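# Stretch a rubber band around two bench dogs

## Task

Loop the rubber band once around each of the two bench dogs so it sits on their sides above the board, not over their tops, and leave the board lying flat and at rest on the table.

## Robot and tools

Robot: two arms, left_arm and right_arm, facing each other across a table. Scene frame: origin at the table centre, +z up, table surface at z = +0.020 m. left_arm's base is at (-0.048, +0.444, +0.123) m, quat_wxyz (+0.706, 0, 0, -0.708); right_arm's at (+0.057, -0.463, +0.133) m, quat_wxyz (+0.709, 0, 0, +0.706). The left base is on the +y side; arm names do not match left or right in the pictures.

Frames: each arm reports its hand position, orientation, velocities and targets in its own base frame. Fixed cameras and the table use the scene frame. Motion offsets are along the current Hand target's own axes. On a gripper, the fingers point along +x and close along y. end_effector_position is the point between the fingers, 3 to 4 cm behind the tips; only the final 1.5 cm of each inner finger face is flat.

execute_actions(actions, cameras): actions is a list of actions; each action is a list of up to 15 rows, one row per 1/30 s step; a short action repeats its final row to fill 15 steps. Every row has 14 numbers in [-1, 1]: left_arm dx, dy, dz, rx, ry, rz, opening, then the same seven for right_arm, always all 14. The six pose numbers are offsets from that arm's Hand target as it was when the action began (every row counts from that same start, not from the row before); 1.0 equals 0.6 m or 180 degrees, and rx, ry, rz form one rotation vector. Sending the same offset again moves the arm further. Six zeros re-request the current Hand target. Opening is absolute: +1 fully open (0.080 m), -1 closed; empty fingers touch near -0.78. Closing fully takes at least about 0.6 s. cameras: list of names, ["all"], or []; images come back only for an empty actions list or when asked.

move(target, speed, blend, opening_speed, grip_force, blocking, cameras): target is one 14-number row laid out as above, or a list of up to 15 such rows; every row is an offset from the same starting Hand targets, not from the previous row. speed is the path top speed in m/s, 0.002 to 4.3 (default 0.25), turning limited to twice that in rad/s; one value or one per target. blend, in metres, rounds corners at intermediate targets (0 means stop at each). opening_speed, at least 0.2, is the rate of opening change per second on the -1..+1 scale. grip_force is the per-pad force cap in newtons, 8 to 34, one value or one per arm; it persists. blocking=false returns after about 0.5 s while the move continues. A move runs at least 0.5 s and is cut off after 10 s. Paths are straight and ignore obstacles and the other arm; faster moves lag, stray and hit harder. Avoid paths passing near an arm's own base. The move: line reports the ending (done, off_target, moving, held, blocked, fault) and limits (paced = pose clipped, held = steps withheld). blocked means the gripper stopped far from its goal and now holds still.

wait(seconds): 0 to 10, lets the scene run under the last commands. stop(): brakes a running move. zoom_image(camera, region): camera is cam_low, cam_left_wrist or cam_right_wrist, from the newest images; region [x0, y0, x1, y1] in pixels, at most 504 by 504. finished_scene(scene): ends the current scene, given its number; irreversible, so only call it when the band is in place and stays there untouched.

Results: Hand target is the last commanded pose after clipping; next offsets start from it. Grippers often stop short of it; a further command (even zeros) requests it again, otherwise send the remaining gap as an offset. Tool commands lists current gripper commands; to keep a gripper unchanged, resend its present value (0 is a real command). grip_measured uses the opening scale and can be off about 2 mm; to hold something, command roughly 0.08 below the reading at first contact. grip_effort_n is motor effort (negative closes), not pad force. Joint positions end with the opening in metres; Joint torques and External joint torques are noisy estimates. Wrist depth gives 7x7 distance cells per wrist camera in mm from the top left, rows separated by " / ", "-" for none. Velocities reading "within noise" are omitted. Cameras: cam_low, cam_left_wrist, cam_right_wrist, each 672x504; calibrations are approximate, and wrist images can lag while moving.

Control behaviour: orientation commands are clipped to within 32 degrees of the measured one each step. Friction and weight can leave the hand short, low or tilted, especially far out; small moves may fail or go sideways, so check position and tilt after each move. Joint ranges (rad): waist -3.054..3.054, shoulder 0..3.142, elbow 0..2.356, wrist pitch -1.571..1.571, wrist yaw -1.571..1.571, wrist roll -3.142..3.142. Contact torque limits (N m): waist 17, shoulder 21.1, elbow 20.4, wrist pitch 3.37, wrist yaw 3.48, wrist roll 3.48; reaching one stops that arm for 10 s. Motors warn above 50 °C and fault at 95 °C; holding loads or straining toward unreachable poses heats them. Huge one-step targets can cause an over-speed fault. An arm pressing on something keeps pushing until you command its target back past the gripper.

Avoid: dropping things or letting anything leave the table, hard hits on fixed or heavy objects, hard pushes, any contact or squeezing between the two arms or grippers, strain on wrist camera cables, and releasing parts while they move. Loose items may occasionally get nudged by outside pushes.

Each tool is called as a command line: name --argument value for each argument, lists and objects as JSON in quotes; but a table of rows of numbers goes row by row, as --pt "numbers of a row", without its own name.

## Session

execute_actions --actions '[]'

Scene clock: 0.00 s.
left_arm: end_effector_position=(+0.2347, +0.2987, +0.2271) grip_measured=+0.076 grip_effort_n=n/a end_effector_quat_wxyz=(+0.957, +0.175, +0.213, -0.088) | right_arm: end_effector_position=(+0.2241, -0.0947, +0.1580) grip_measured=-0.754 grip_effort_n=n/a end_effector_quat_wxyz=(+0.748, +0.242, +0.185, -0.589)
Joint positions: left_arm=[1.261 1.685 1.405 -0.893 1.075 1.463 0.038] | right_arm=[0.13 1.205 0.799 -0.933 0.956 1.464 0.001]
Joint velocities: within noise
Joint torques (N m): no reading
External joint torques (N m): no reading
Motor temperatures (°C): left_arm=[24 27 25 26 30 25] | right_arm=[22 26 25 24 26 31]
Heat: left arm: hottest wrist yaw 30 °C (+0.0 °C/min); right arm: hottest wrist roll 31 °C (+0.0 °C/min).
Wrist depth (mm): cam_left_wrist=[1652 1440 1567 687 683 737 683 / 1533 - 1639 756 692 638 - / - - 1853 - 494 466 426 / 2243 1902 1678 552 442 401 368 / 1776 1665 1555 452 - 356 329 / - - - - - 74 - / - - - 361 - 71 -] | cam_right_wrist=[2167 2447 2447 2299 2299 2346 2188 / 2107 1996 1614 1792 1962 1881 1835 / 1806 1724 1673 1614 1614 1637 1614 / 438 431 423 1487 1396 1440 1354 / 401 397 399 394 381 371 352 / 367 364 - 74 75 342 - / - - - - - - -]
Hand target: left_arm +0.2352, +0.2989, +0.2279; +0.958, +0.175, +0.210, -0.087 | right_arm +0.2249, -0.0951, +0.1592; +0.749, +0.244, +0.179, -0.590
Tool commands: left_gripper/opening=+0.076109 right_gripper/opening=-0.777778

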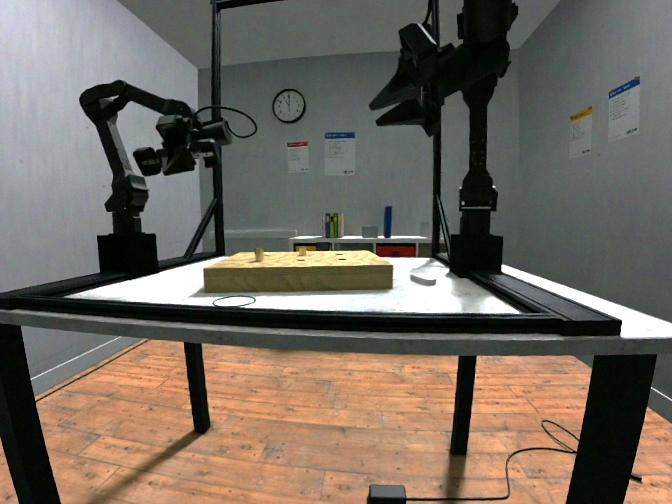

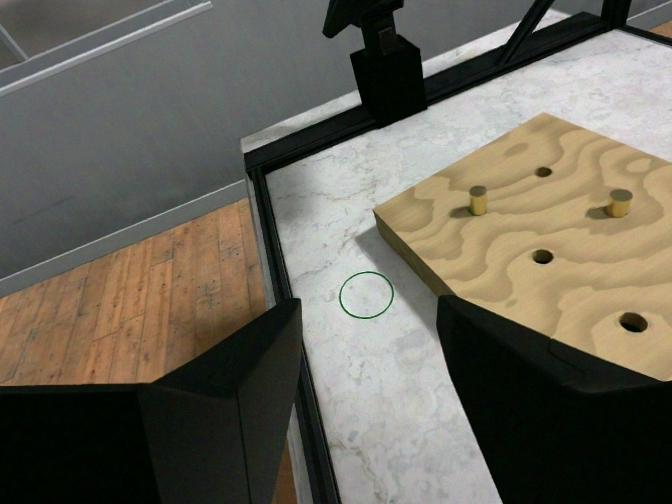

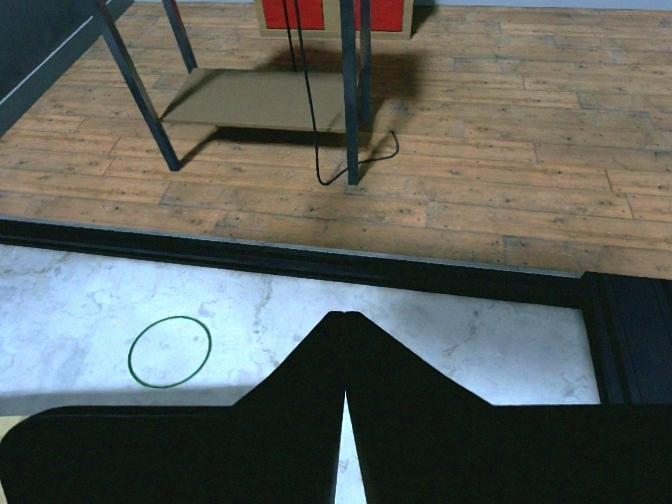

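move --target '[0,0,0,0,0,0,0.076,0.2635,0.3278,-0.1052,-0.2389,0.3130,0.0709,-0.2]' --cameras '["all"]'

Scene clock: 43.67 s.
left_arm: end_effector_position=(+0.2347, +0.2987, +0.2271) grip_measured=+0.076 grip_effort_n=2.1 end_effector_quat_wxyz=(+0.957, +0.175, +0.213, -0.088) | right_arm: end_effector_position=(+0.4526, -0.1466, +0.0538) grip_measured=-0.204 grip_effort_n=16.5 end_effector_quat_wxyz=(+0.670, +0.226, +0.670, -0.226)
Joint positions: left_arm=[1.261 1.685 1.405 -0.893 1.075 1.463 0.038] | right_arm=[-0.313 2.451 2.212 -1.332 0 0.338 0.026]
Joint torques (N m): left_arm=[0.02 -7.57 6.74 0.71 0.66 -0.06] | right_arm=[-0.16 -11.82 7.32 -0.15 -0.07 -0.09]
External joint torques (N m): left_arm=[0.04 -0.5 0.52 -0.08 0.12 -0.04] | right_arm=[-0.15 -0.12 1.57 -0.49 -0.09 -0.09]
Motor temperatures (°C): left_arm=[24 35 29 26 31 25] | right_arm=[22 28 30 25 27 31]
Heat: left arm: hottest shoulder 35 °C (+11.0 °C/min); right arm: hottest wrist roll 31 °C (+0.0 °C/min).
Wrist depth (mm): cam_left_wrist=[- - 207 191 1626 820 710 / 1578 1614 1578 176 672 630 618 / - 1691 1937 198 282 459 425 / 2010 1955 1821 262 404 402 369 / 1776 1614 1567 466 - 356 329 / - - - - - 74 - / - - - 362 - 71 -] | cam_right_wrist=[178 183 185 187 188 190 176 / 164 192 195 197 200 203 190 / 154 161 206 213 217 217 216 / 165 166 176 225 229 232 236 / 178 179 178 193 241 251 257 / 188 - 73 199 80 263 275 / - - 75 218 - - -]
Hand target: left_arm +0.2352, +0.2989, +0.2279; +0.958, +0.175, +0.210, -0.087 | right_arm +0.4549, -0.1479, +0.0499; +0.670, +0.224, +0.671, -0.224
Off the commanded pose: left_arm 0.001 m, 0 deg | right_arm 0.005 m, 0 deg.
move: done
camera_calibration:
cam_right_wrist: T_world_to_cam=[[-0.597058, -0.800964, 0.0444732, 0.154167], [-0.737086, 0.569631, 0.363627, 0.425267], [-0.316585, 0.184326, -0.930483, 0.305548], [0, 0, 0, 1]] pos_world=[0.502237, -0.175083, 0.122813]

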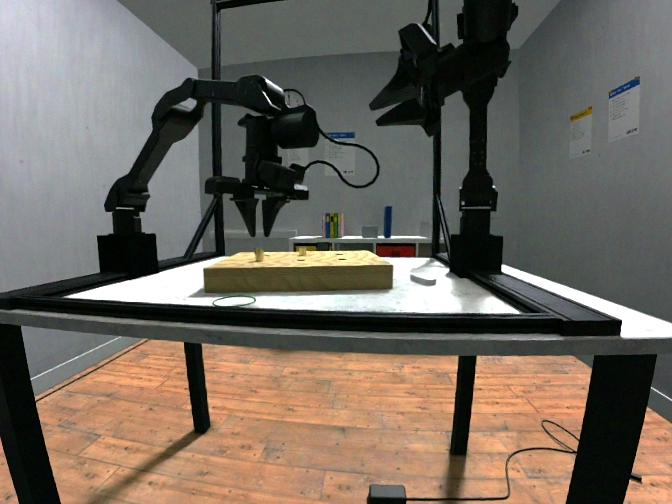

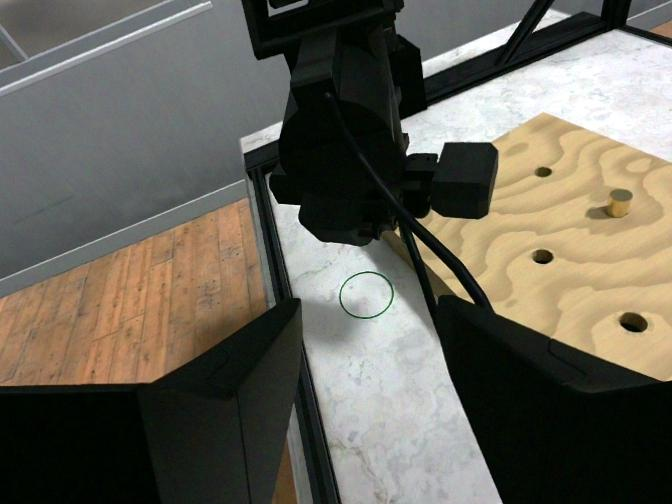

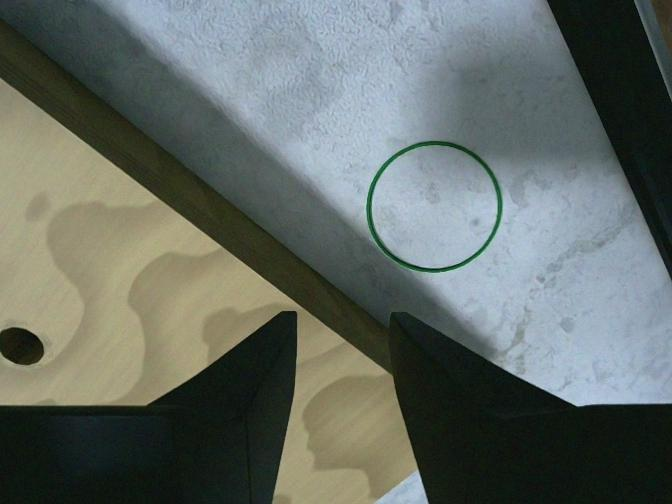

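move --target '[0,0,0,0,0,0,0.076,0.1,-0.042,-0.004,0,0,0,-0.35]' --cameras '["cam_right_wrist","cam_low"]'

Scene clock: 58.60 s.
left_arm: end_effector_position=(+0.2347, +0.2987, +0.2271) grip_measured=+0.076 grip_effort_n=2.1 end_effector_quat_wxyz=(+0.957, +0.175, +0.213, -0.088) | right_arm: end_effector_position=(+0.4393, -0.1684, -0.0045) grip_measured=-0.347 grip_effort_n=-16.0 end_effector_quat_wxyz=(+0.672, +0.225, +0.667, -0.228)
Joint positions: left_arm=[1.261 1.685 1.405 -0.893 1.075 1.463 0.038] | right_arm=[-0.365 2.451 1.978 -1.091 0.003 0.288 0.019]
Joint torques (N m): left_arm=[0.04 -7.69 6.73 0.73 0.61 -0.01] | right_arm=[0.11 -13.17 4.01 0.44 -0.09 -0.09]
External joint torques (N m): left_arm=[0.04 -0.54 0.48 -0.05 0.06 0] | right_arm=[0.02 -1.69 -1.62 0.06 -0.1 -0.09]
Motor temperatures (°C): left_arm=[24 36 30 26 31 25] | right_arm=[22 37 30 24 27 31]
Heat: left arm: hottest shoulder 36 °C (+9.2 °C/min); right arm: hottest shoulder 37 °C (+11.3 °C/min). Heating fast: the right arm's shoulder motor: a push or a pull is the cause, and it goes on while you think. Ease it with your next call, before anything else.
Wrist depth (mm): cam_left_wrist=[- - 232 230 745 1578 2010 / - - 252 244 715 515 558 / - 1853 - 232 493 466 425 / 1806 1937 1705 247 358 401 369 / 1746 1705 - 475 202 356 329 / - - - 389 376 74 - / - - - 364 - 71 -] | cam_right_wrist=[132 132 134 135 136 139 131 / 138 140 142 143 145 147 148 / 145 149 151 152 154 156 159 / 132 154 161 163 166 168 170 / 114 125 165 171 174 181 185 / - 120 - 170 85 190 196 / - - - 142 66 - -]
Hand target: left_arm +0.2352, +0.2989, +0.2279; +0.958, +0.175, +0.210, -0.087 | right_arm +0.4378, -0.1664, -0.0101; +0.670, +0.224, +0.671, -0.224
Off the commanded pose: left_arm 0.001 m, 0 deg | right_arm 0.006 m, 1 deg.
move: done
camera_calibration:
cam_right_wrist: T_world_to_cam=[[-0.598348, -0.799951, 0.0453645, 0.132115], [-0.738452, 0.572548, 0.356197, 0.450159], [-0.310914, 0.17963, -0.933309, 0.247786], [0, 0, 0, 1]] pos_world=[0.488512, -0.196562, 0.0649224]
Images, in order (width x height): cam_low 672x504, cam_right_wrist 672x504.

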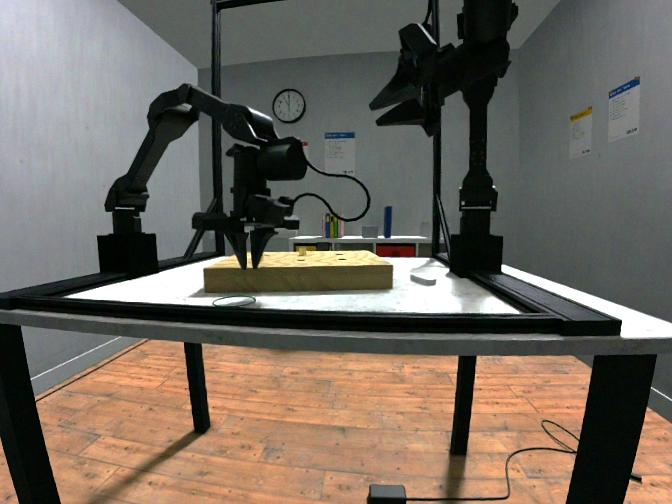

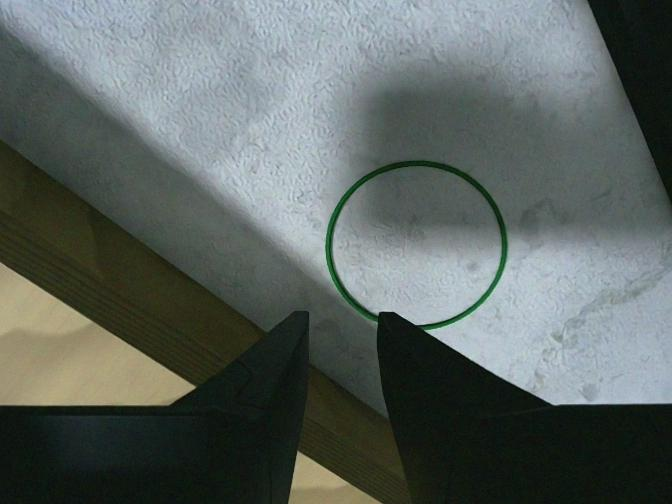

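move --target '[0,0,0,0,0,0,0.076,0.05,0.0067,0.004,0,0,0,-0.35]' --cameras '["cam_right_wrist","cam_low"]' --speed 0.12

zoom_image --camera "cam_low" --region '[180, 180, 340, 320]'

Scene clock: 66.20 s.
left_arm: end_effector_position=(+0.2347, +0.2987, +0.2271) grip_measured=+0.076 grip_effort_n=2.1 end_effector_quat_wxyz=(+0.957, +0.175, +0.213, -0.088) | right_arm: end_effector_position=(+0.4442, -0.1676, -0.0314) grip_measured=-0.347 grip_effort_n=-16.0 end_effector_quat_wxyz=(+0.675, +0.224, +0.665, -0.226)
Joint positions: left_arm=[1.261 1.685 1.405 -0.893 1.075 1.463 0.038] | right_arm=[-0.36 2.497 1.953 -1.013 0.003 0.288 0.019]
Joint torques (N m): left_arm=[-0.01 -7.6 6.82 0.7 0.63 -0.05] | right_arm=[0.42 -12.25 4.25 0.43 -0.04 0.17]
External joint torques (N m): left_arm=[-0.02 -0.45 0.59 -0.08 0.08 -0.03] | right_arm=[0.41 -0.65 -1.28 0.05 -0.05 0.17]
Heat: left arm: hottest shoulder 37 °C (+8.1 °C/min); right arm: hottest shoulder 41 °C (+15.2 °C/min). Heating fast: the right arm's shoulder motor: a push or a pull is the cause, and it goes on while you think. Ease it with your next call, before anything else.
Wrist depth (mm): cam_left_wrist=[- - 256 249 753 735 753 / - - 251 251 - 525 556 / 1746 1614 2010 260 501 464 423 / 1691 1821 1732 255 352 401 370 / 1776 1652 1544 446 221 359 330 / - - - 399 380 74 - / - - - - - 71 -] | cam_right_wrist=[- 108 110 112 112 113 115 / - 114 116 118 120 121 122 / 121 122 124 125 126 130 130 / 126 130 132 134 135 138 139 / 113 129 140 142 142 147 150 / - 109 - 155 85 156 161 / - - - 143 66 - -]
Hand target: left_arm +0.2352, +0.2989, +0.2279; +0.958, +0.175, +0.210, -0.087 | right_arm +0.4421, -0.1648, -0.0401; +0.670, +0.224, +0.671, -0.224
Off the commanded pose: left_arm 0.001 m, 0 deg | right_arm 0.009 m, 1 deg.
move: off_target (right_arm)
camera_calibration:
cam_right_wrist: T_world_to_cam=[[-0.594317, -0.803052, 0.0435276, 0.134564], [-0.743768, 0.569418, 0.350102, 0.464598], [-0.305935, 0.175697, -0.9357, 0.221165], [0, 0, 0, 1]] pos_world=[0.493189, -0.195346, 0.0384308]
Images, in order (width x height): cam_low 672x504, cam_right_wrist 672x504.

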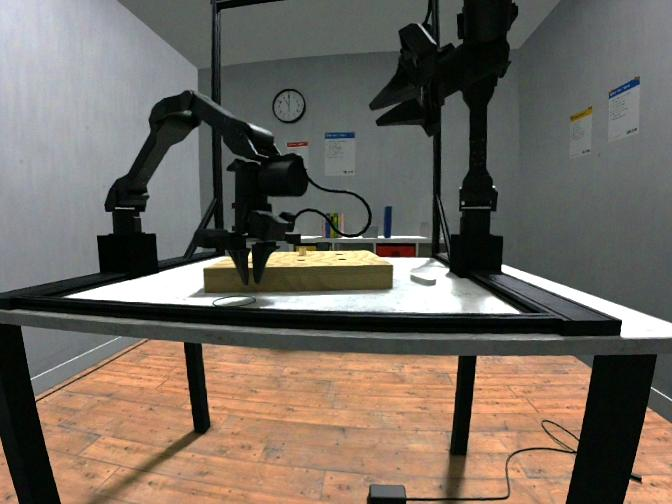

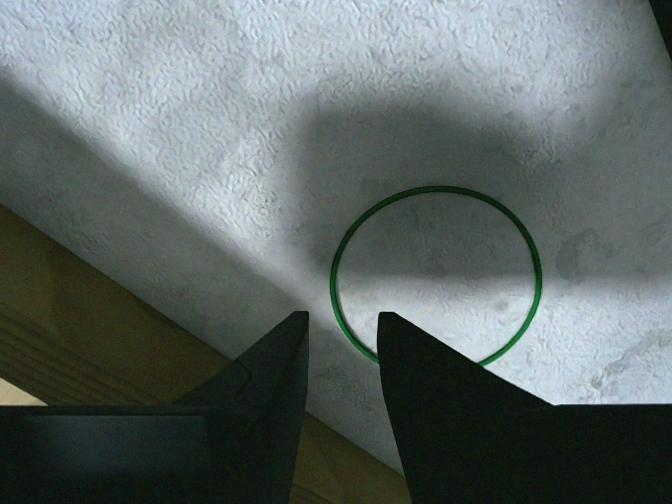

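Scaled by 3.150 from the camera's 672x504 image, which has a finer 960x720 frame.

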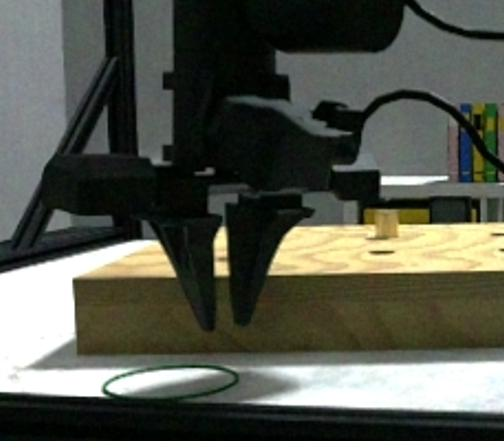

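move --target '[0,0,0,0,0,0,0.076,0.023,0.005,-0.001,0,0,0,-0.35]' --cameras '["cam_right_wrist"]' --speed 0.08

Scene clock: 69.33 s.
left_arm: end_effector_position=(+0.2347, +0.2987, +0.2271) grip_measured=+0.076 grip_effort_n=2.1 end_effector_quat_wxyz=(+0.957, +0.175, +0.213, -0.088) | right_arm: end_effector_position=(+0.4465, -0.1647, -0.0441) grip_measured=-0.347 grip_effort_n=-16.0 end_effector_quat_wxyz=(+0.677, +0.221, +0.665, -0.224)
Joint positions: left_arm=[1.261 1.685 1.405 -0.893 1.075 1.463 0.038] | right_arm=[-0.353 2.518 1.94 -0.976 0.003 0.288 0.019]
Joint torques (N m): left_arm=[-0.09 -7.75 6.8 0.69 0.62 -0.04] | right_arm=[0.25 -12.02 3.95 0.45 -0.05 0.16]
External joint torques (N m): left_arm=[-0.09 -0.57 0.54 -0.09 0.07 -0.02] | right_arm=[0.4 -0.25 -1.6 0.05 -0.07 0.16]
Motor temperatures (°C): left_arm=[24 37 30 26 31 25] | right_arm=[22 42 30 24 27 30]
Heat: left arm: hottest shoulder 37 °C (+7.1 °C/min); right arm: hottest shoulder 42 °C (+16.2 °C/min).
Wrist depth (mm): cam_left_wrist=[1555 1204 1533 263 654 710 696 / - - 1665 255 725 525 548 / 1821 2069 1602 271 484 467 424 / 1955 1869 1821 252 361 401 368 / 1886 1639 - 336 246 360 331 / - - - - 375 74 - / - - - 364 - 71 -] | cam_right_wrist=[- 97 98 100 101 102 103 / - 103 105 - 107 109 110 / 109 110 110 113 114 115 117 / - 117 121 120 122 124 125 / - 117 125 127 128 133 136 / - 105 - 138 85 140 143 / - - - 136 66 - -]
Hand target: left_arm +0.2352, +0.2989, +0.2279; +0.958, +0.175, +0.210, -0.087 | right_arm +0.4434, -0.1620, -0.0539; +0.670, +0.224, +0.671, -0.224
Off the commanded pose: left_arm 0.001 m, 0 deg | right_arm 0.011 m, 1 deg.
move: off_target (right_arm)
camera_calibration:
cam_right_wrist: T_world_to_cam=[[-0.588632, -0.807267, 0.0428115, 0.135465], [-0.748685, 0.564361, 0.347802, 0.470243], [-0.30493, 0.172675, -0.93659, 0.208506], [0, 0, 0, 1]] pos_world=[0.495383, -0.192035, 0.0259339]
Images, in order (width x height): cam_right_wrist 672x504.

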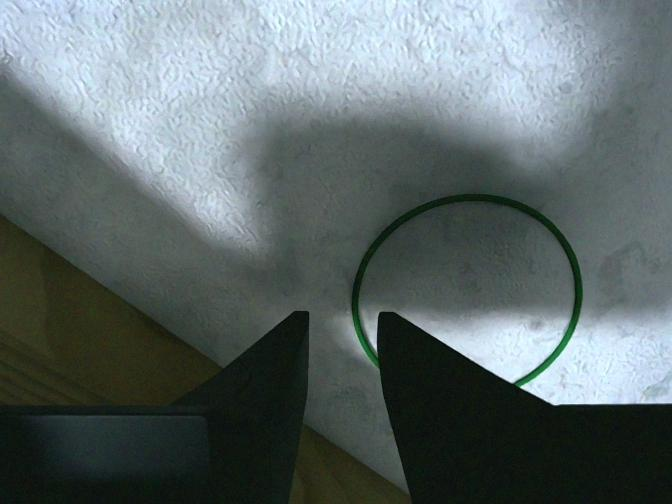

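move --target '[0,0,0,0,0,0,0.076,0.0115,-0.005,-0.002,0,0,0,-0.35]' --cameras '["cam_right_wrist","cam_low"]' --speed 0.04

zoom_image --camera "cam_low" --region '[180, 240, 300, 320]'

Scene clock: 72.23 s.
left_arm: end_effector_position=(+0.2347, +0.2987, +0.2271) grip_measured=+0.076 grip_effort_n=2.1 end_effector_quat_wxyz=(+0.957, +0.175, +0.213, -0.088) | right_arm: end_effector_position=(+0.4450, -0.1642, -0.0504) grip_measured=-0.347 grip_effort_n=-16.0 end_effector_quat_wxyz=(+0.678, +0.221, +0.665, -0.224)
Joint positions: left_arm=[1.261 1.685 1.405 -0.893 1.075 1.463 0.038] | right_arm=[-0.353 2.52 1.917 -0.95 0.003 0.288 0.019]
Joint torques (N m): left_arm=[-0.01 -7.7 6.81 0.74 0.62 -0.03] | right_arm=[-0.26 -11.84 3.76 0.45 -0.07 -0.03]
External joint torques (N m): left_arm=[0 -0.56 0.55 -0.05 0.07 -0.02] | right_arm=[-0.24 -0.33 -1.63 0.06 -0.09 -0.03]
Heat: left arm: hottest shoulder 37 °C (+7.1 °C/min); right arm: hottest shoulder 43 °C (+17.2 °C/min).
Wrist depth (mm): cam_left_wrist=[- 1639 - 269 717 732 732 / - - - 260 690 500 561 / 1776 - 2069 281 500 466 424 / 1902 1955 1746 262 365 400 369 / 1776 1678 1544 434 254 359 330 / - - - 410 - 74 - / - - - - - 71 -] | cam_right_wrist=[- 92 92 94 97 96 98 / - 97 99 99 101 102 103 / - 104 105 107 108 109 110 / 109 109 113 113 115 117 118 / - 115 119 120 121 126 127 / - 104 - 131 85 132 135 / - - - 131 66 - -]
Hand target: left_arm +0.2352, +0.2989, +0.2279; +0.958, +0.175, +0.210, -0.087 | right_arm +0.4406, -0.1635, -0.0608; +0.670, +0.224, +0.671, -0.224
Off the commanded pose: left_arm 0.001 m, 0 deg | right_arm 0.011 m, 1 deg.
move: off_target (right_arm)
camera_calibration:
cam_right_wrist: T_world_to_cam=[[-0.588644, -0.807277, 0.0424537, 0.135341], [-0.749119, 0.564468, 0.346694, 0.471189], [-0.303842, 0.172276, -0.937017, 0.201533], [0, 0, 0, 1]] pos_world=[0.493878, -0.191433, 0.0197354]
Images, in order (width x height): cam_low 672x504, cam_right_wrist 672x504.

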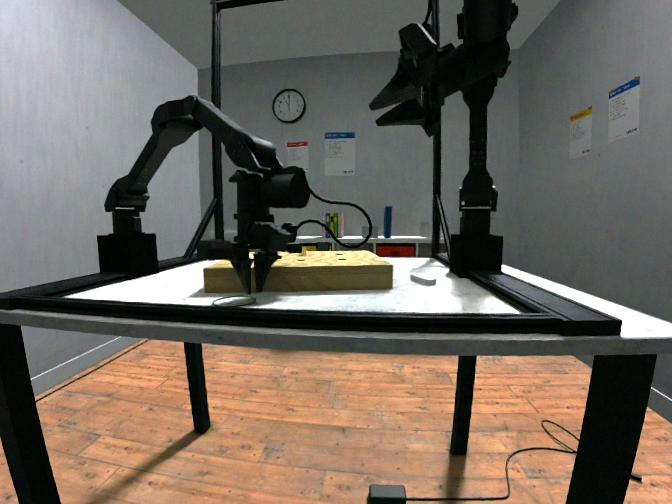

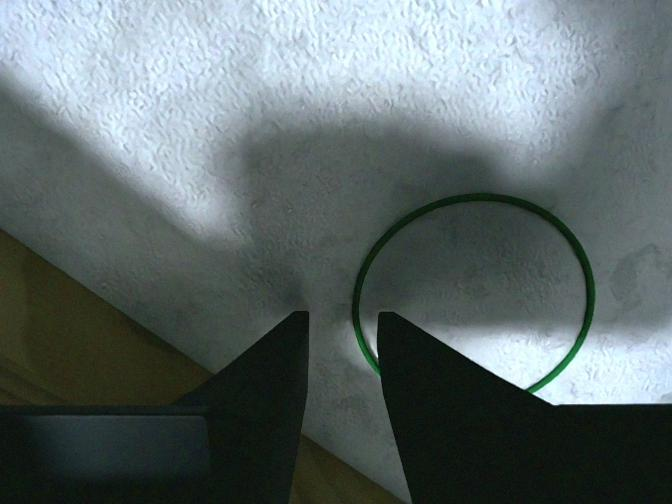

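Scaled by 4.200 from the camera's 672x504 image, which has a finer 960x720 frame.

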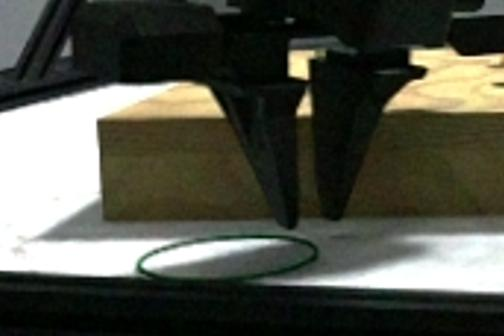

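move --target '[0,0,0,0,0,0,0.076,0.009,-0.002,0,0,0,0,-0.35]' --cameras '["cam_right_wrist","cam_low"]' --speed 0.03

zoom_image --camera "cam_low" --region '[180, 240, 300, 320]'

Scene clock: 75.73 s.
left_arm: end_effector_position=(+0.2347, +0.2987, +0.2271) grip_measured=+0.076 grip_effort_n=2.1 end_effector_quat_wxyz=(+0.957, +0.175, +0.213, -0.088) | right_arm: end_effector_position=(+0.4445, -0.1654, -0.0559) grip_measured=-0.347 grip_effort_n=-16.0 end_effector_quat_wxyz=(+0.678, +0.222, +0.664, -0.225)
Joint positions: left_arm=[1.261 1.685 1.405 -0.893 1.075 1.463 0.038] | right_arm=[-0.355 2.528 1.909 -0.933 0.003 0.288 0.019]
Joint torques (N m): left_arm=[-0.02 -7.75 6.7 0.73 0.62 -0.04] | right_arm=[-0.26 -11.88 3.83 0.47 -0.05 -0.08]
External joint torques (N m): left_arm=[-0.02 -0.56 0.43 -0.06 0.07 -0.03] | right_arm=[-0.26 -0.3 -1.55 0.09 -0.07 -0.08]
Heat: left arm: hottest shoulder 37 °C (+6.0 °C/min); right arm: hottest shoulder 43 °C (+16.1 °C/min).
Wrist depth (mm): cam_left_wrist=[- - - 275 1691 690 717 / 1567 1602 - 263 672 545 - / 1791 1602 1886 281 488 464 424 / 1937 1869 1732 263 376 401 372 / 1791 1639 1555 438 322 358 328 / - - - 405 376 74 - / - - - 345 - 71 -] | cam_right_wrist=[- 88 88 89 91 92 92 / - 92 93 95 95 97 98 / - 99 100 101 101 103 104 / 104 104 106 107 111 109 112 / - 111 113 114 115 118 122 / - 106 - 124 85 125 128 / - - - 132 66 - -]
Hand target: left_arm +0.2352, +0.2989, +0.2279; +0.958, +0.175, +0.210, -0.087 | right_arm +0.4398, -0.1645, -0.0663; +0.670, +0.224, +0.671, -0.224
Off the commanded pose: left_arm 0.001 m, 0 deg | right_arm 0.011 m, 1 deg.
move: off_target (right_arm)
camera_calibration:
cam_right_wrist: T_world_to_cam=[[-0.59084, -0.805682, 0.0422381, 0.135561], [-0.747886, 0.566589, 0.345894, 0.473189], [-0.302612, 0.172779, -0.937322, 0.195915], [0, 0, 0, 1]] pos_world=[0.493273, -0.192735, 0.0142364]
Images, in order (width x height): cam_low 672x504, cam_right_wrist 672x504.

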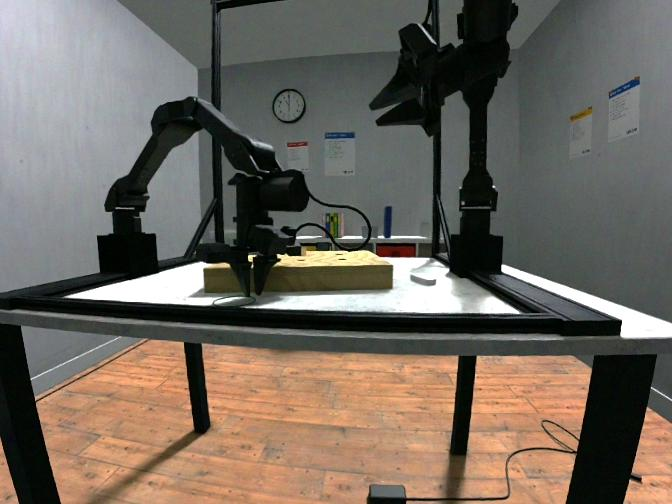

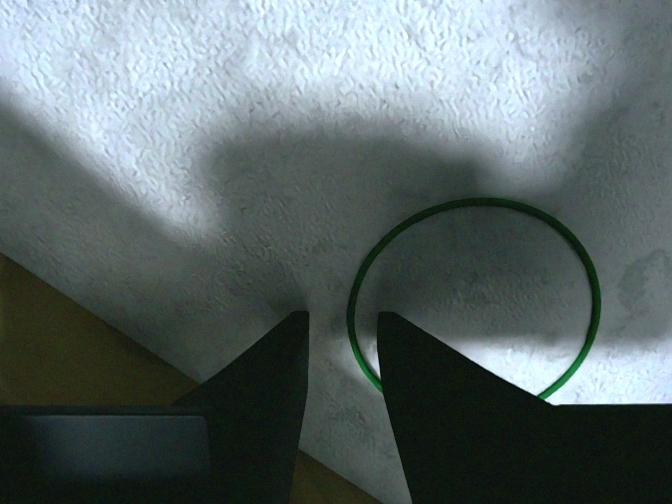

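Scaled by 4.200 from the camera's 672x504 image, which has a finer 960x720 frame.

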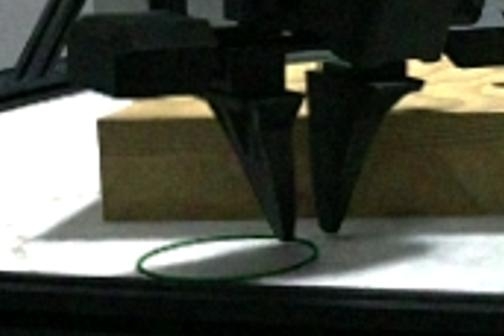

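move --target '[0,0,0,0,0,0,0.076,0.006,-0.003,0,0,0,0,-0.35]' --cameras '["cam_right_wrist","cam_low"]' --speed 0.02

zoom_image --camera "cam_low" --region '[200, 260, 290, 320]'

Scene clock: 78.37 s.
left_arm: end_effector_position=(+0.2347, +0.2987, +0.2271) grip_measured=+0.076 grip_effort_n=2.1 end_effector_quat_wxyz=(+0.957, +0.175, +0.213, -0.088) | right_arm: end_effector_position=(+0.4436, -0.1668, -0.0585) grip_measured=-0.347 grip_effort_n=-16.0 end_effector_quat_wxyz=(+0.677, +0.223, +0.664, -0.226)
Joint positions: left_arm=[1.261 1.685 1.405 -0.893 1.075 1.463 0.038] | right_arm=[-0.359 2.53 1.903 -0.924 0.003 0.288 0.019]
Joint torques (N m): left_arm=[0.01 -7.83 6.7 0.69 0.64 -0.06] | right_arm=[-0.25 -11.66 3.65 0.57 -0.07 -0.07]
External joint torques (N m): left_arm=[0.02 -0.76 0.51 -0.08 0.09 -0.05] | right_arm=[-0.25 -0.02 -1.76 0.17 -0.08 -0.07]
Heat: left arm: hottest shoulder 37 °C (+5.1 °C/min); right arm: hottest shoulder 43 °C (+16.2 °C/min).
Wrist depth (mm): cam_left_wrist=[- - - 276 - 732 710 / 1480 - - 267 685 539 618 / - - 2049 282 494 468 424 / 1991 1821 1718 267 377 401 374 / 1837 1652 1533 341 324 354 330 / - - - 429 - 74 - / - - - - - 71 -] | cam_right_wrist=[- 85 87 87 89 90 90 / - 90 - 93 93 95 96 / - 96 98 99 99 101 101 / - 102 103 105 108 108 109 / - 110 110 111 112 116 118 / - 107 - 120 85 122 125 / - - - 128 66 - -]
Hand target: left_arm +0.2352, +0.2989, +0.2279; +0.958, +0.175, +0.210, -0.087 | right_arm +0.4388, -0.1659, -0.0699; +0.670, +0.224, +0.671, -0.224
Off the commanded pose: left_arm 0.001 m, 0 deg | right_arm 0.012 m, 1 deg.
move: off_target (right_arm)
camera_calibration:
cam_right_wrist: T_world_to_cam=[[-0.593632, -0.803634, 0.0421077, 0.135561], [-0.746074, 0.569216, 0.345497, 0.473869], [-0.301621, 0.173682, -0.937475, 0.193141], [0, 0, 0, 1]] pos_world=[0.49227, -0.194338, 0.0116369]
Images, in order (width x height): cam_low 672x504, cam_right_wrist 672x504.

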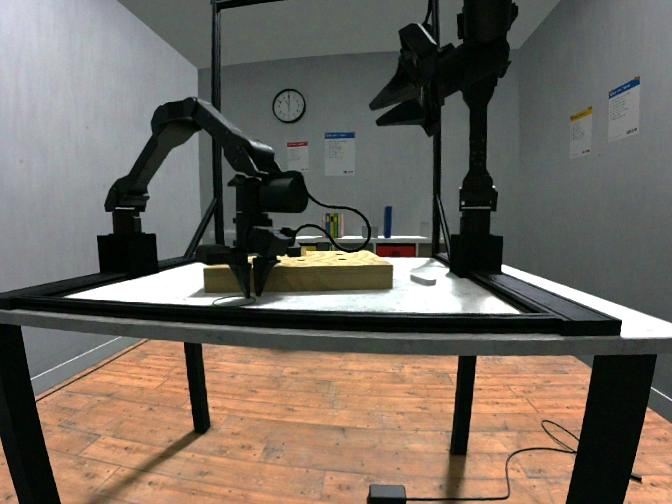

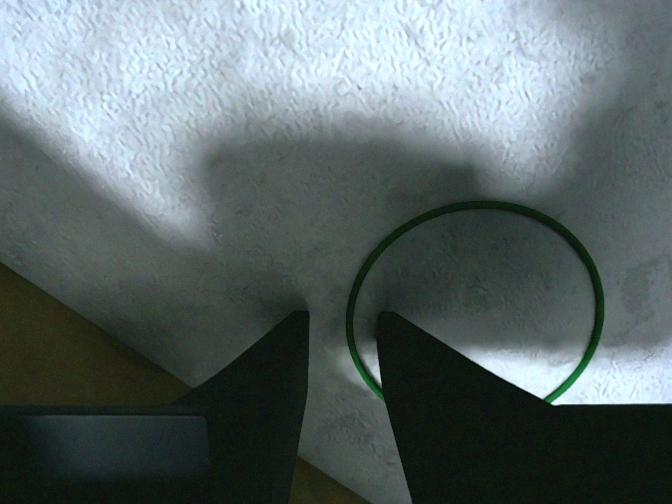

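Scaled by 5.600 from the camera's 672x504 image, which has a finer 960x720 frame.

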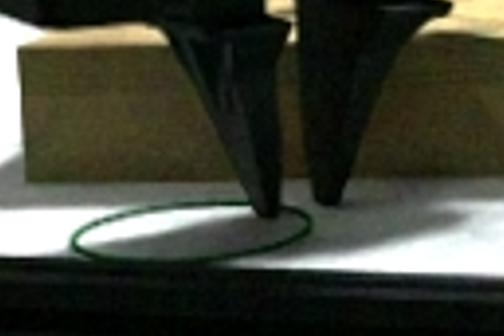

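move --pt "0 0 0 0 0 0 0.076 0.0035 -0.002 0 0 0 0 -0.35" --pt "0 0 0 0 0 0 0.076 0.0035 -0.002 0 0 0 0 -0.85" --cameras '["cam_right_wrist","cam_low"]' --speed 0.02 --opening_speed 0.6

zoom_image --camera "cam_low" --region '[200, 260, 290, 320]'

Scene clock: 82.20 s.
left_arm: end_effector_position=(+0.2347, +0.2987, +0.2271) grip_measured=+0.076 grip_effort_n=2.1 end_effector_quat_wxyz=(+0.957, +0.175, +0.213, -0.088) | right_arm: end_effector_position=(+0.4443, -0.1674, -0.0593) grip_measured=-0.755 grip_effort_n=-83.5 end_effector_quat_wxyz=(+0.679, +0.226, +0.661, -0.225)
Joint positions: left_arm=[1.261 1.685 1.405 -0.893 1.075 1.463 0.038] | right_arm=[-0.361 2.53 1.899 -0.914 -0.003 0.288 0.001]
Joint torques (N m): left_arm=[-0.16 -7.7 6.82 0.73 0.63 -0.04] | right_arm=[-0.33 -11.44 3.69 0.47 0.06 -0.08]
External joint torques (N m): left_arm=[-0.13 -0.54 0.57 -0.05 0.08 -0.03] | right_arm=[-0.31 0.25 -1.72 0.08 0.04 -0.08]
Heat: left arm: hottest shoulder 37 °C (+5.1 °C/min); right arm: hottest shoulder 43 °C (+16.2 °C/min).
Wrist depth (mm): cam_left_wrist=[1511 - - 279 582 - 679 / 1590 1639 - 266 708 491 605 / - 1746 1886 285 480 468 424 / 1920 1902 1821 268 387 399 371 / 1776 1678 1602 289 257 354 329 / - - - - - 74 - / - - - 355 339 71 -] | cam_right_wrist=[- 86 87 88 89 90 90 / - 90 91 93 93 95 96 / - 96 99 99 99 101 101 / - 103 104 105 108 107 109 / 107 110 112 110 113 116 117 / - 109 - 74 75 122 124 / - - - - - - -]
Hand target: left_arm +0.2352, +0.2989, +0.2279; +0.958, +0.175, +0.210, -0.087 | right_arm +0.4380, -0.1669, -0.0720; +0.670, +0.224, +0.671, -0.224
Off the commanded pose: left_arm 0.001 m, 0 deg | right_arm 0.014 m, 2 deg.
move: off_target (right_arm); target 2's new opening was sent with right_arm's hand 0.014 m and 1 deg from that target
camera_calibration:
cam_right_wrist: T_world_to_cam=[[-0.595977, -0.802247, 0.0348061, 0.136314], [-0.747062, 0.569833, 0.342327, 0.475348], [-0.294464, 0.178017, -0.938936, 0.190121], [0, 0, 0, 1]] pos_world=[0.492339, -0.195356, 0.0110424]
Images, in order (width x height): cam_low 672x504, cam_right_wrist 672x504.

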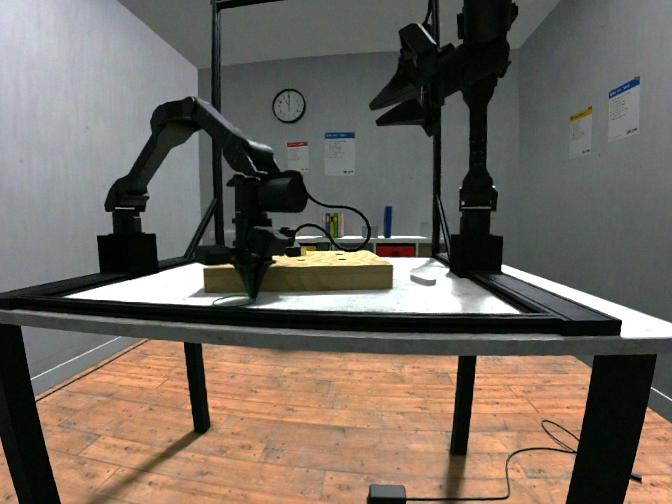

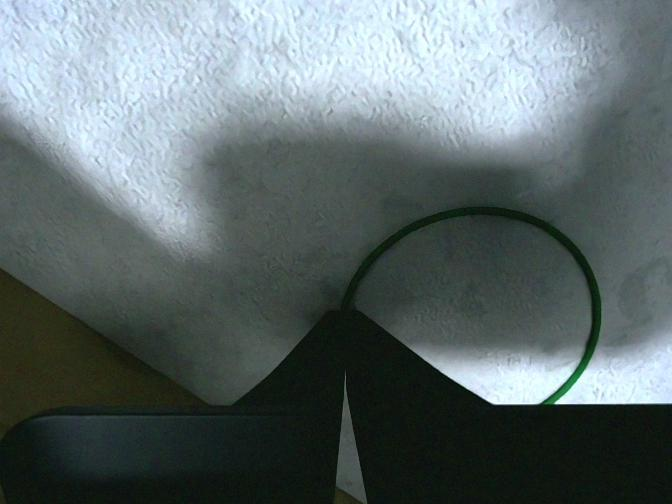

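Scaled by 5.600 from the camera's 672x504 image, which has a finer 960x720 frame.

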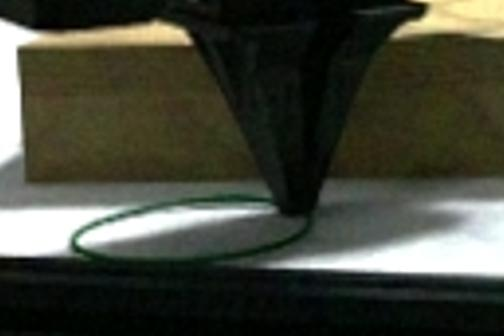

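move --target '[0,0,0,0,0,0,0.076,-0.05,0,0,0,0,0,-0.85]' --cameras '["cam_right_wrist","cam_low"]' --speed 0.06

zoom_image --camera "cam_low" --region '[200, 240, 320, 320]'

Scene clock: 85.27 s.
left_arm: end_effector_position=(+0.2347, +0.2987, +0.2271) grip_measured=+0.076 grip_effort_n=1.6 end_effector_quat_wxyz=(+0.957, +0.175, +0.213, -0.088) | right_arm: end_effector_position=(+0.4322, -0.1631, -0.0522) grip_measured=-0.755 grip_effort_n=-83.5 end_effector_quat_wxyz=(+0.659, +0.226, +0.682, -0.224)
Joint positions: left_arm=[1.261 1.685 1.405 -0.893 1.075 1.463 0.038] | right_arm=[-0.361 2.517 1.903 -0.99 -0.001 0.288 0.001]
Joint torques (N m): left_arm=[-0.02 -7.77 6.72 0.72 0.65 -0.03] | right_arm=[-0.25 -15.61 6.45 -0.2 0.05 -0.09]
External joint torques (N m): left_arm=[-0.01 -0.64 0.54 -0.05 0.1 -0.02] | right_arm=[-0.23 -4.05 1.08 -0.5 0.04 -0.09]
Heat: left arm: hottest shoulder 38 °C (+5.1 °C/min); right arm: hottest shoulder 44 °C (+17.2 °C/min).
Wrist depth (mm): cam_left_wrist=[- 1691 - 274 630 753 681 / 1522 1665 1806 264 740 544 - / 1705 1420 1973 286 503 464 423 / 1902 2010 1665 266 378 403 371 / 1732 1578 1590 258 - 357 330 / - - - 402 - 74 - / - - - 360 - 71 -] | cam_right_wrist=[- 89 - 89 92 93 94 / - 93 95 97 98 99 99 / - 101 102 104 103 105 108 / 107 108 109 111 113 116 117 / - 113 120 117 122 126 128 / - 103 - 74 75 134 137 / - - - - - - -]
Hand target: left_arm +0.2352, +0.2989, +0.2279; +0.958, +0.175, +0.210, -0.087 | right_arm +0.4381, -0.1669, -0.0420; +0.670, +0.224, +0.671, -0.224
Off the commanded pose: left_arm 0.001 m, 0 deg | right_arm 0.012 m, 2 deg.
move: off_target (right_arm)
camera_calibration:
cam_right_wrist: T_world_to_cam=[[-0.593641, -0.803059, 0.0518269, 0.132148], [-0.727173, 0.5629, 0.392891, 0.45425], [-0.344688, 0.195549, -0.918124, 0.21815], [0, 0, 0, 1]] pos_world=[0.483961, -0.192234, 0.014969]
Images, in order (width x height): cam_low 672x504, cam_right_wrist 672x504.

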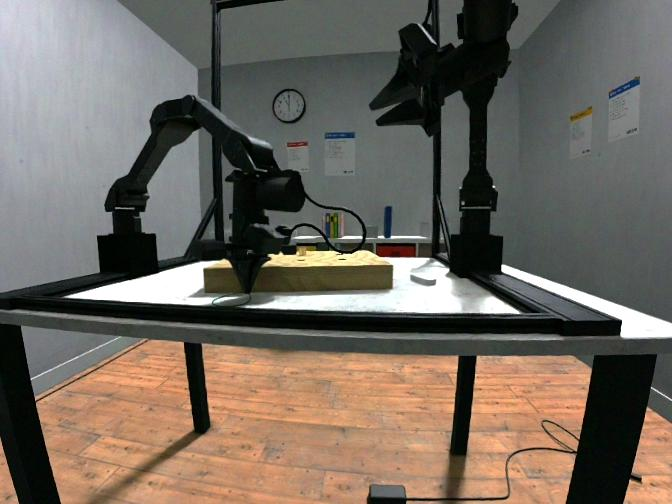

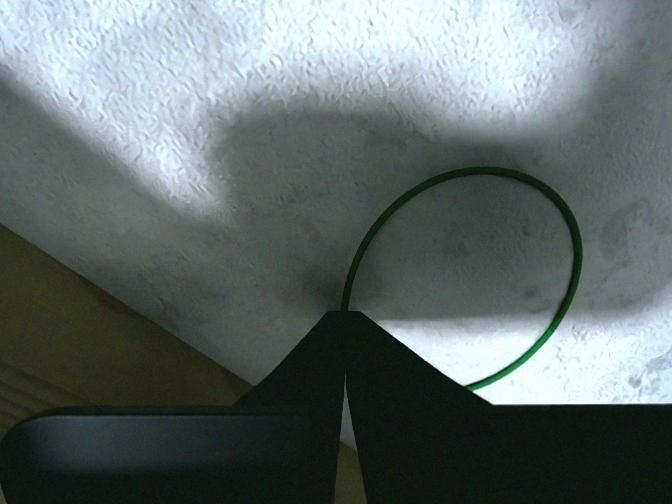

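Scaled by 4.200 from the camera's 672x504 image, which has a finer 960x720 frame.

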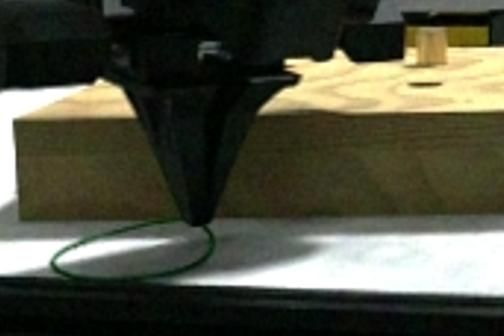

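move --target '[0,0,0,0,0,0,0.076,-0.2,0,0,0,0,0,-0.85]' --cameras '["cam_right_wrist","cam_low"]' --speed 0.12

zoom_image --camera "cam_low" --region '[180, 180, 320, 300]'

Scene clock: 88.80 s.
left_arm: end_effector_position=(+0.2347, +0.2987, +0.2271) grip_measured=+0.076 grip_effort_n=2.1 end_effector_quat_wxyz=(+0.957, +0.175, +0.213, -0.088) | right_arm: end_effector_position=(+0.4354, -0.1643, +0.0707) grip_measured=-0.755 grip_effort_n=-83.5 end_effector_quat_wxyz=(+0.661, +0.226, +0.679, -0.225)
Joint positions: left_arm=[1.261 1.685 1.405 -0.893 1.075 1.463 0.038] | right_arm=[-0.361 2.425 2.232 -1.404 -0.001 0.288 0.001]
Joint torques (N m): left_arm=[0.04 -7.75 6.75 0.73 0.65 -0.03] | right_arm=[-0.19 -14.75 7.26 -0.18 0.07 -0.08]
External joint torques (N m): left_arm=[0 -0.66 0.52 -0.06 0.1 -0.02] | right_arm=[-0.27 -3.4 1.64 -0.48 0.07 -0.08]
Heat: left arm: hottest shoulder 38 °C (+5.0 °C/min); right arm: hottest shoulder 46 °C (+19.1 °C/min).
Wrist depth (mm): cam_left_wrist=[- - 179 230 658 715 699 / - - 180 192 318 503 - / - - 268 253 284 468 424 / 2049 1955 1761 518 442 399 371 / 1732 1665 1500 478 141 356 330 / - - - 398 374 74 - / - - - 366 - 71 -] | cam_right_wrist=[195 195 197 200 202 193 936 / 187 209 211 214 217 218 226 / 171 184 225 228 230 236 223 / 184 185 203 244 251 254 248 / 198 200 202 225 271 276 276 / 211 214 - 74 75 296 302 / - - - - - - -]
Hand target: left_arm +0.2352, +0.2989, +0.2279; +0.958, +0.175, +0.210, -0.087 | right_arm +0.4383, -0.1670, +0.0780; +0.670, +0.224, +0.671, -0.224
Off the commanded pose: left_arm 0.001 m, 0 deg | right_arm 0.008 m, 1 deg.
move: done
camera_calibration:
cam_right_wrist: T_world_to_cam=[[-0.593917, -0.802967, 0.0500741, 0.126923], [-0.729593, 0.563785, 0.387094, 0.410585], [-0.339054, 0.193368, -0.92068, 0.329722], [0, 0, 0, 1]] pos_world=[0.486736, -0.193324, 0.138278]
Images, in order (width x height): cam_low 672x504, cam_right_wrist 672x504.

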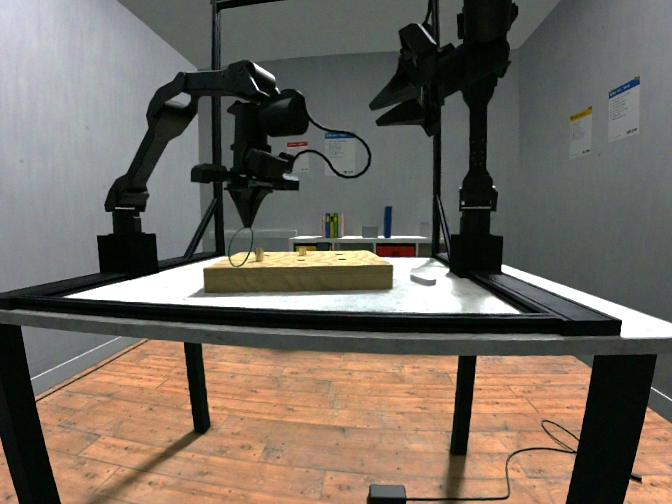

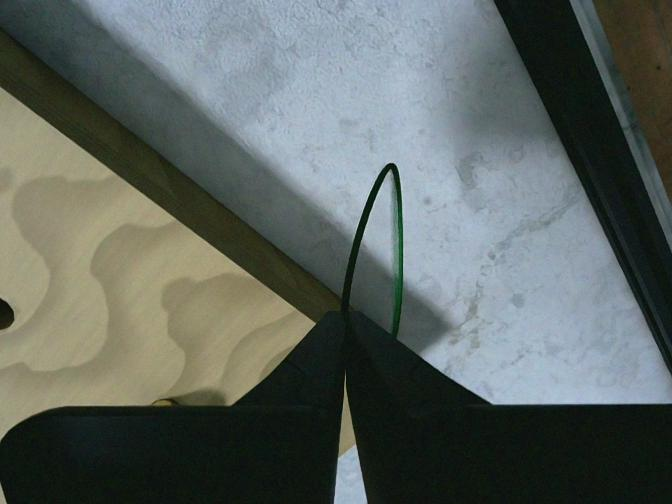

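Scaled by 3.600 from the camera's 672x504 image, which has a finer 960x720 frame.

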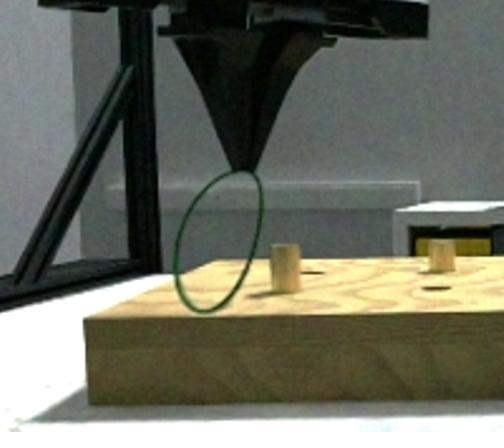

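move --pt "0 0 0 0 0 0 0.076 -0.045 0 0 0 0 0 -0.85" --pt "0 0 0 0 0 0 0.076 -0.045 0.243 -0.16 0 0 0 -0.85" --cameras '["all"]' --speed 0.2 --blend 0.02

zoom_image --camera "cam_low" --region '[180, 180, 340, 300]'

Scene clock: 114.37 s.
left_arm: end_effector_position=(+0.2347, +0.2987, +0.2271) grip_measured=+0.076 grip_effort_n=2.1 end_effector_quat_wxyz=(+0.957, +0.175, +0.213, -0.088) | right_arm: end_effector_position=(+0.4487, +0.0081, +0.1011) grip_measured=-0.755 grip_effort_n=-83.5 end_effector_quat_wxyz=(+0.666, +0.222, +0.677, -0.221)
Joint positions: left_arm=[1.261 1.685 1.405 -0.893 1.075 1.463 0.038] | right_arm=[0.016 2.325 2.177 -1.438 -0.006 0.653 0.001]
Joint torques (N m): left_arm=[0.01 -7.76 6.77 0.71 0.62 -0.02] | right_arm=[0.1 -14.4 5.43 0.12 0.02 0.19]
External joint torques (N m): left_arm=[-0.02 -0.61 0.51 -0.07 0.07 0] | right_arm=[0.1 -3.59 -0.2 -0.2 -0.01 0.19]
Motor temperatures (°C): left_arm=[24 38 31 27 30 24] | right_arm=[22 48 33 24 26 30]
Heat: left arm: hottest shoulder 38 °C (+2.0 °C/min); right arm: hottest shoulder 48 °C (+13.1 °C/min).
Wrist depth (mm): cam_left_wrist=[1357 1411 1307 589 310 229 216 / 1602 - 1691 775 715 307 582 / 1886 2029 3088 679 504 461 422 / 1991 1937 1886 - 447 401 371 / 1776 1652 - 454 387 357 330 / - - - - - 74 - / - - - 359 344 71 -] | cam_right_wrist=[177 179 182 184 188 236 242 / 188 191 193 197 200 206 258 / 199 203 207 209 213 218 269 / 215 213 222 226 226 235 244 / 231 232 237 237 248 254 325 / 304 248 - 74 75 338 346 / - - - - - - -]
Hand target: left_arm +0.2352, +0.2989, +0.2279; +0.958, +0.175, +0.210, -0.087 | right_arm +0.4492, +0.0072, +0.1052; +0.670, +0.224, +0.671, -0.224
Off the commanded pose: left_arm 0.001 m, 0 deg | right_arm 0.004 m, 1 deg.
move: done; blend cut to 0.0135 m at target 1
camera_calibration:
cam_right_wrist: T_world_to_cam=[[-0.584564, -0.809922, 0.0480761, 0.267779], [-0.740049, 0.556547, 0.377603, 0.317006], [-0.332585, 0.185154, -0.924719, 0.326444], [0, 0, 0, 1]] pos_world=[0.499704, -0.019991, 0.169292]

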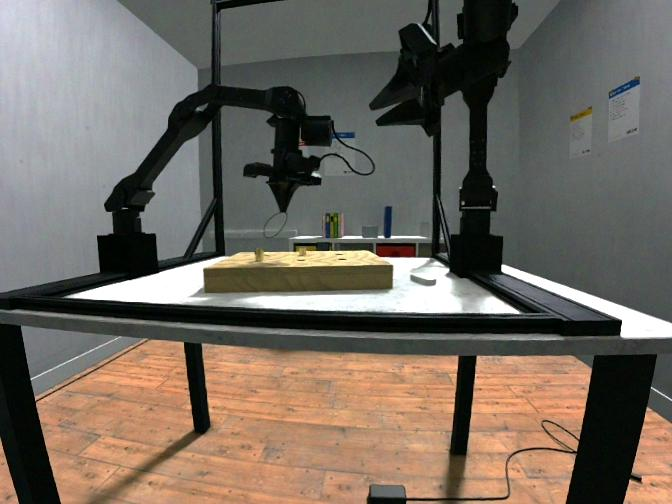

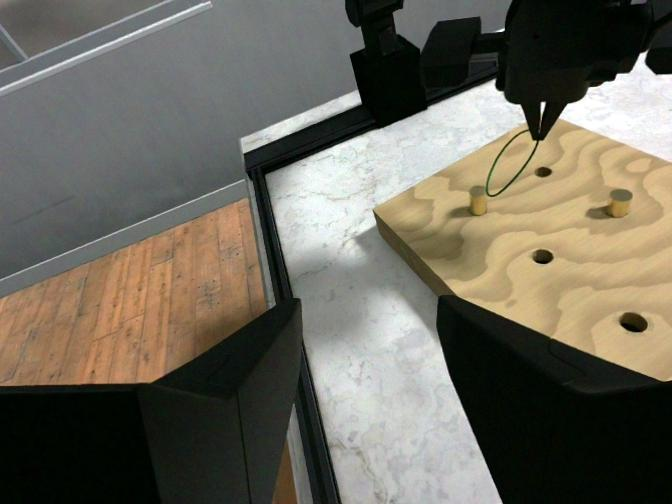

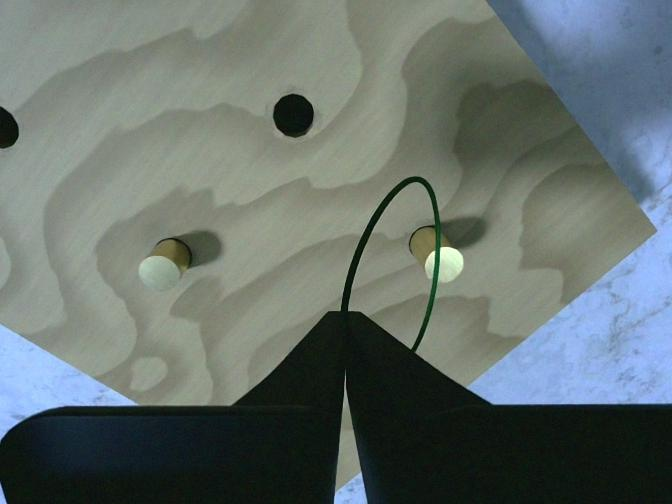

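Scaled by 3.150 from the camera's 672x504 image, which has a finer 960x720 frame.

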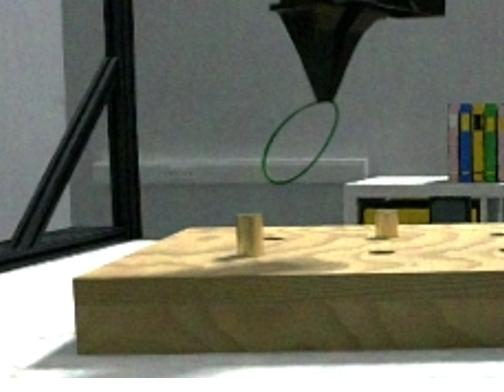

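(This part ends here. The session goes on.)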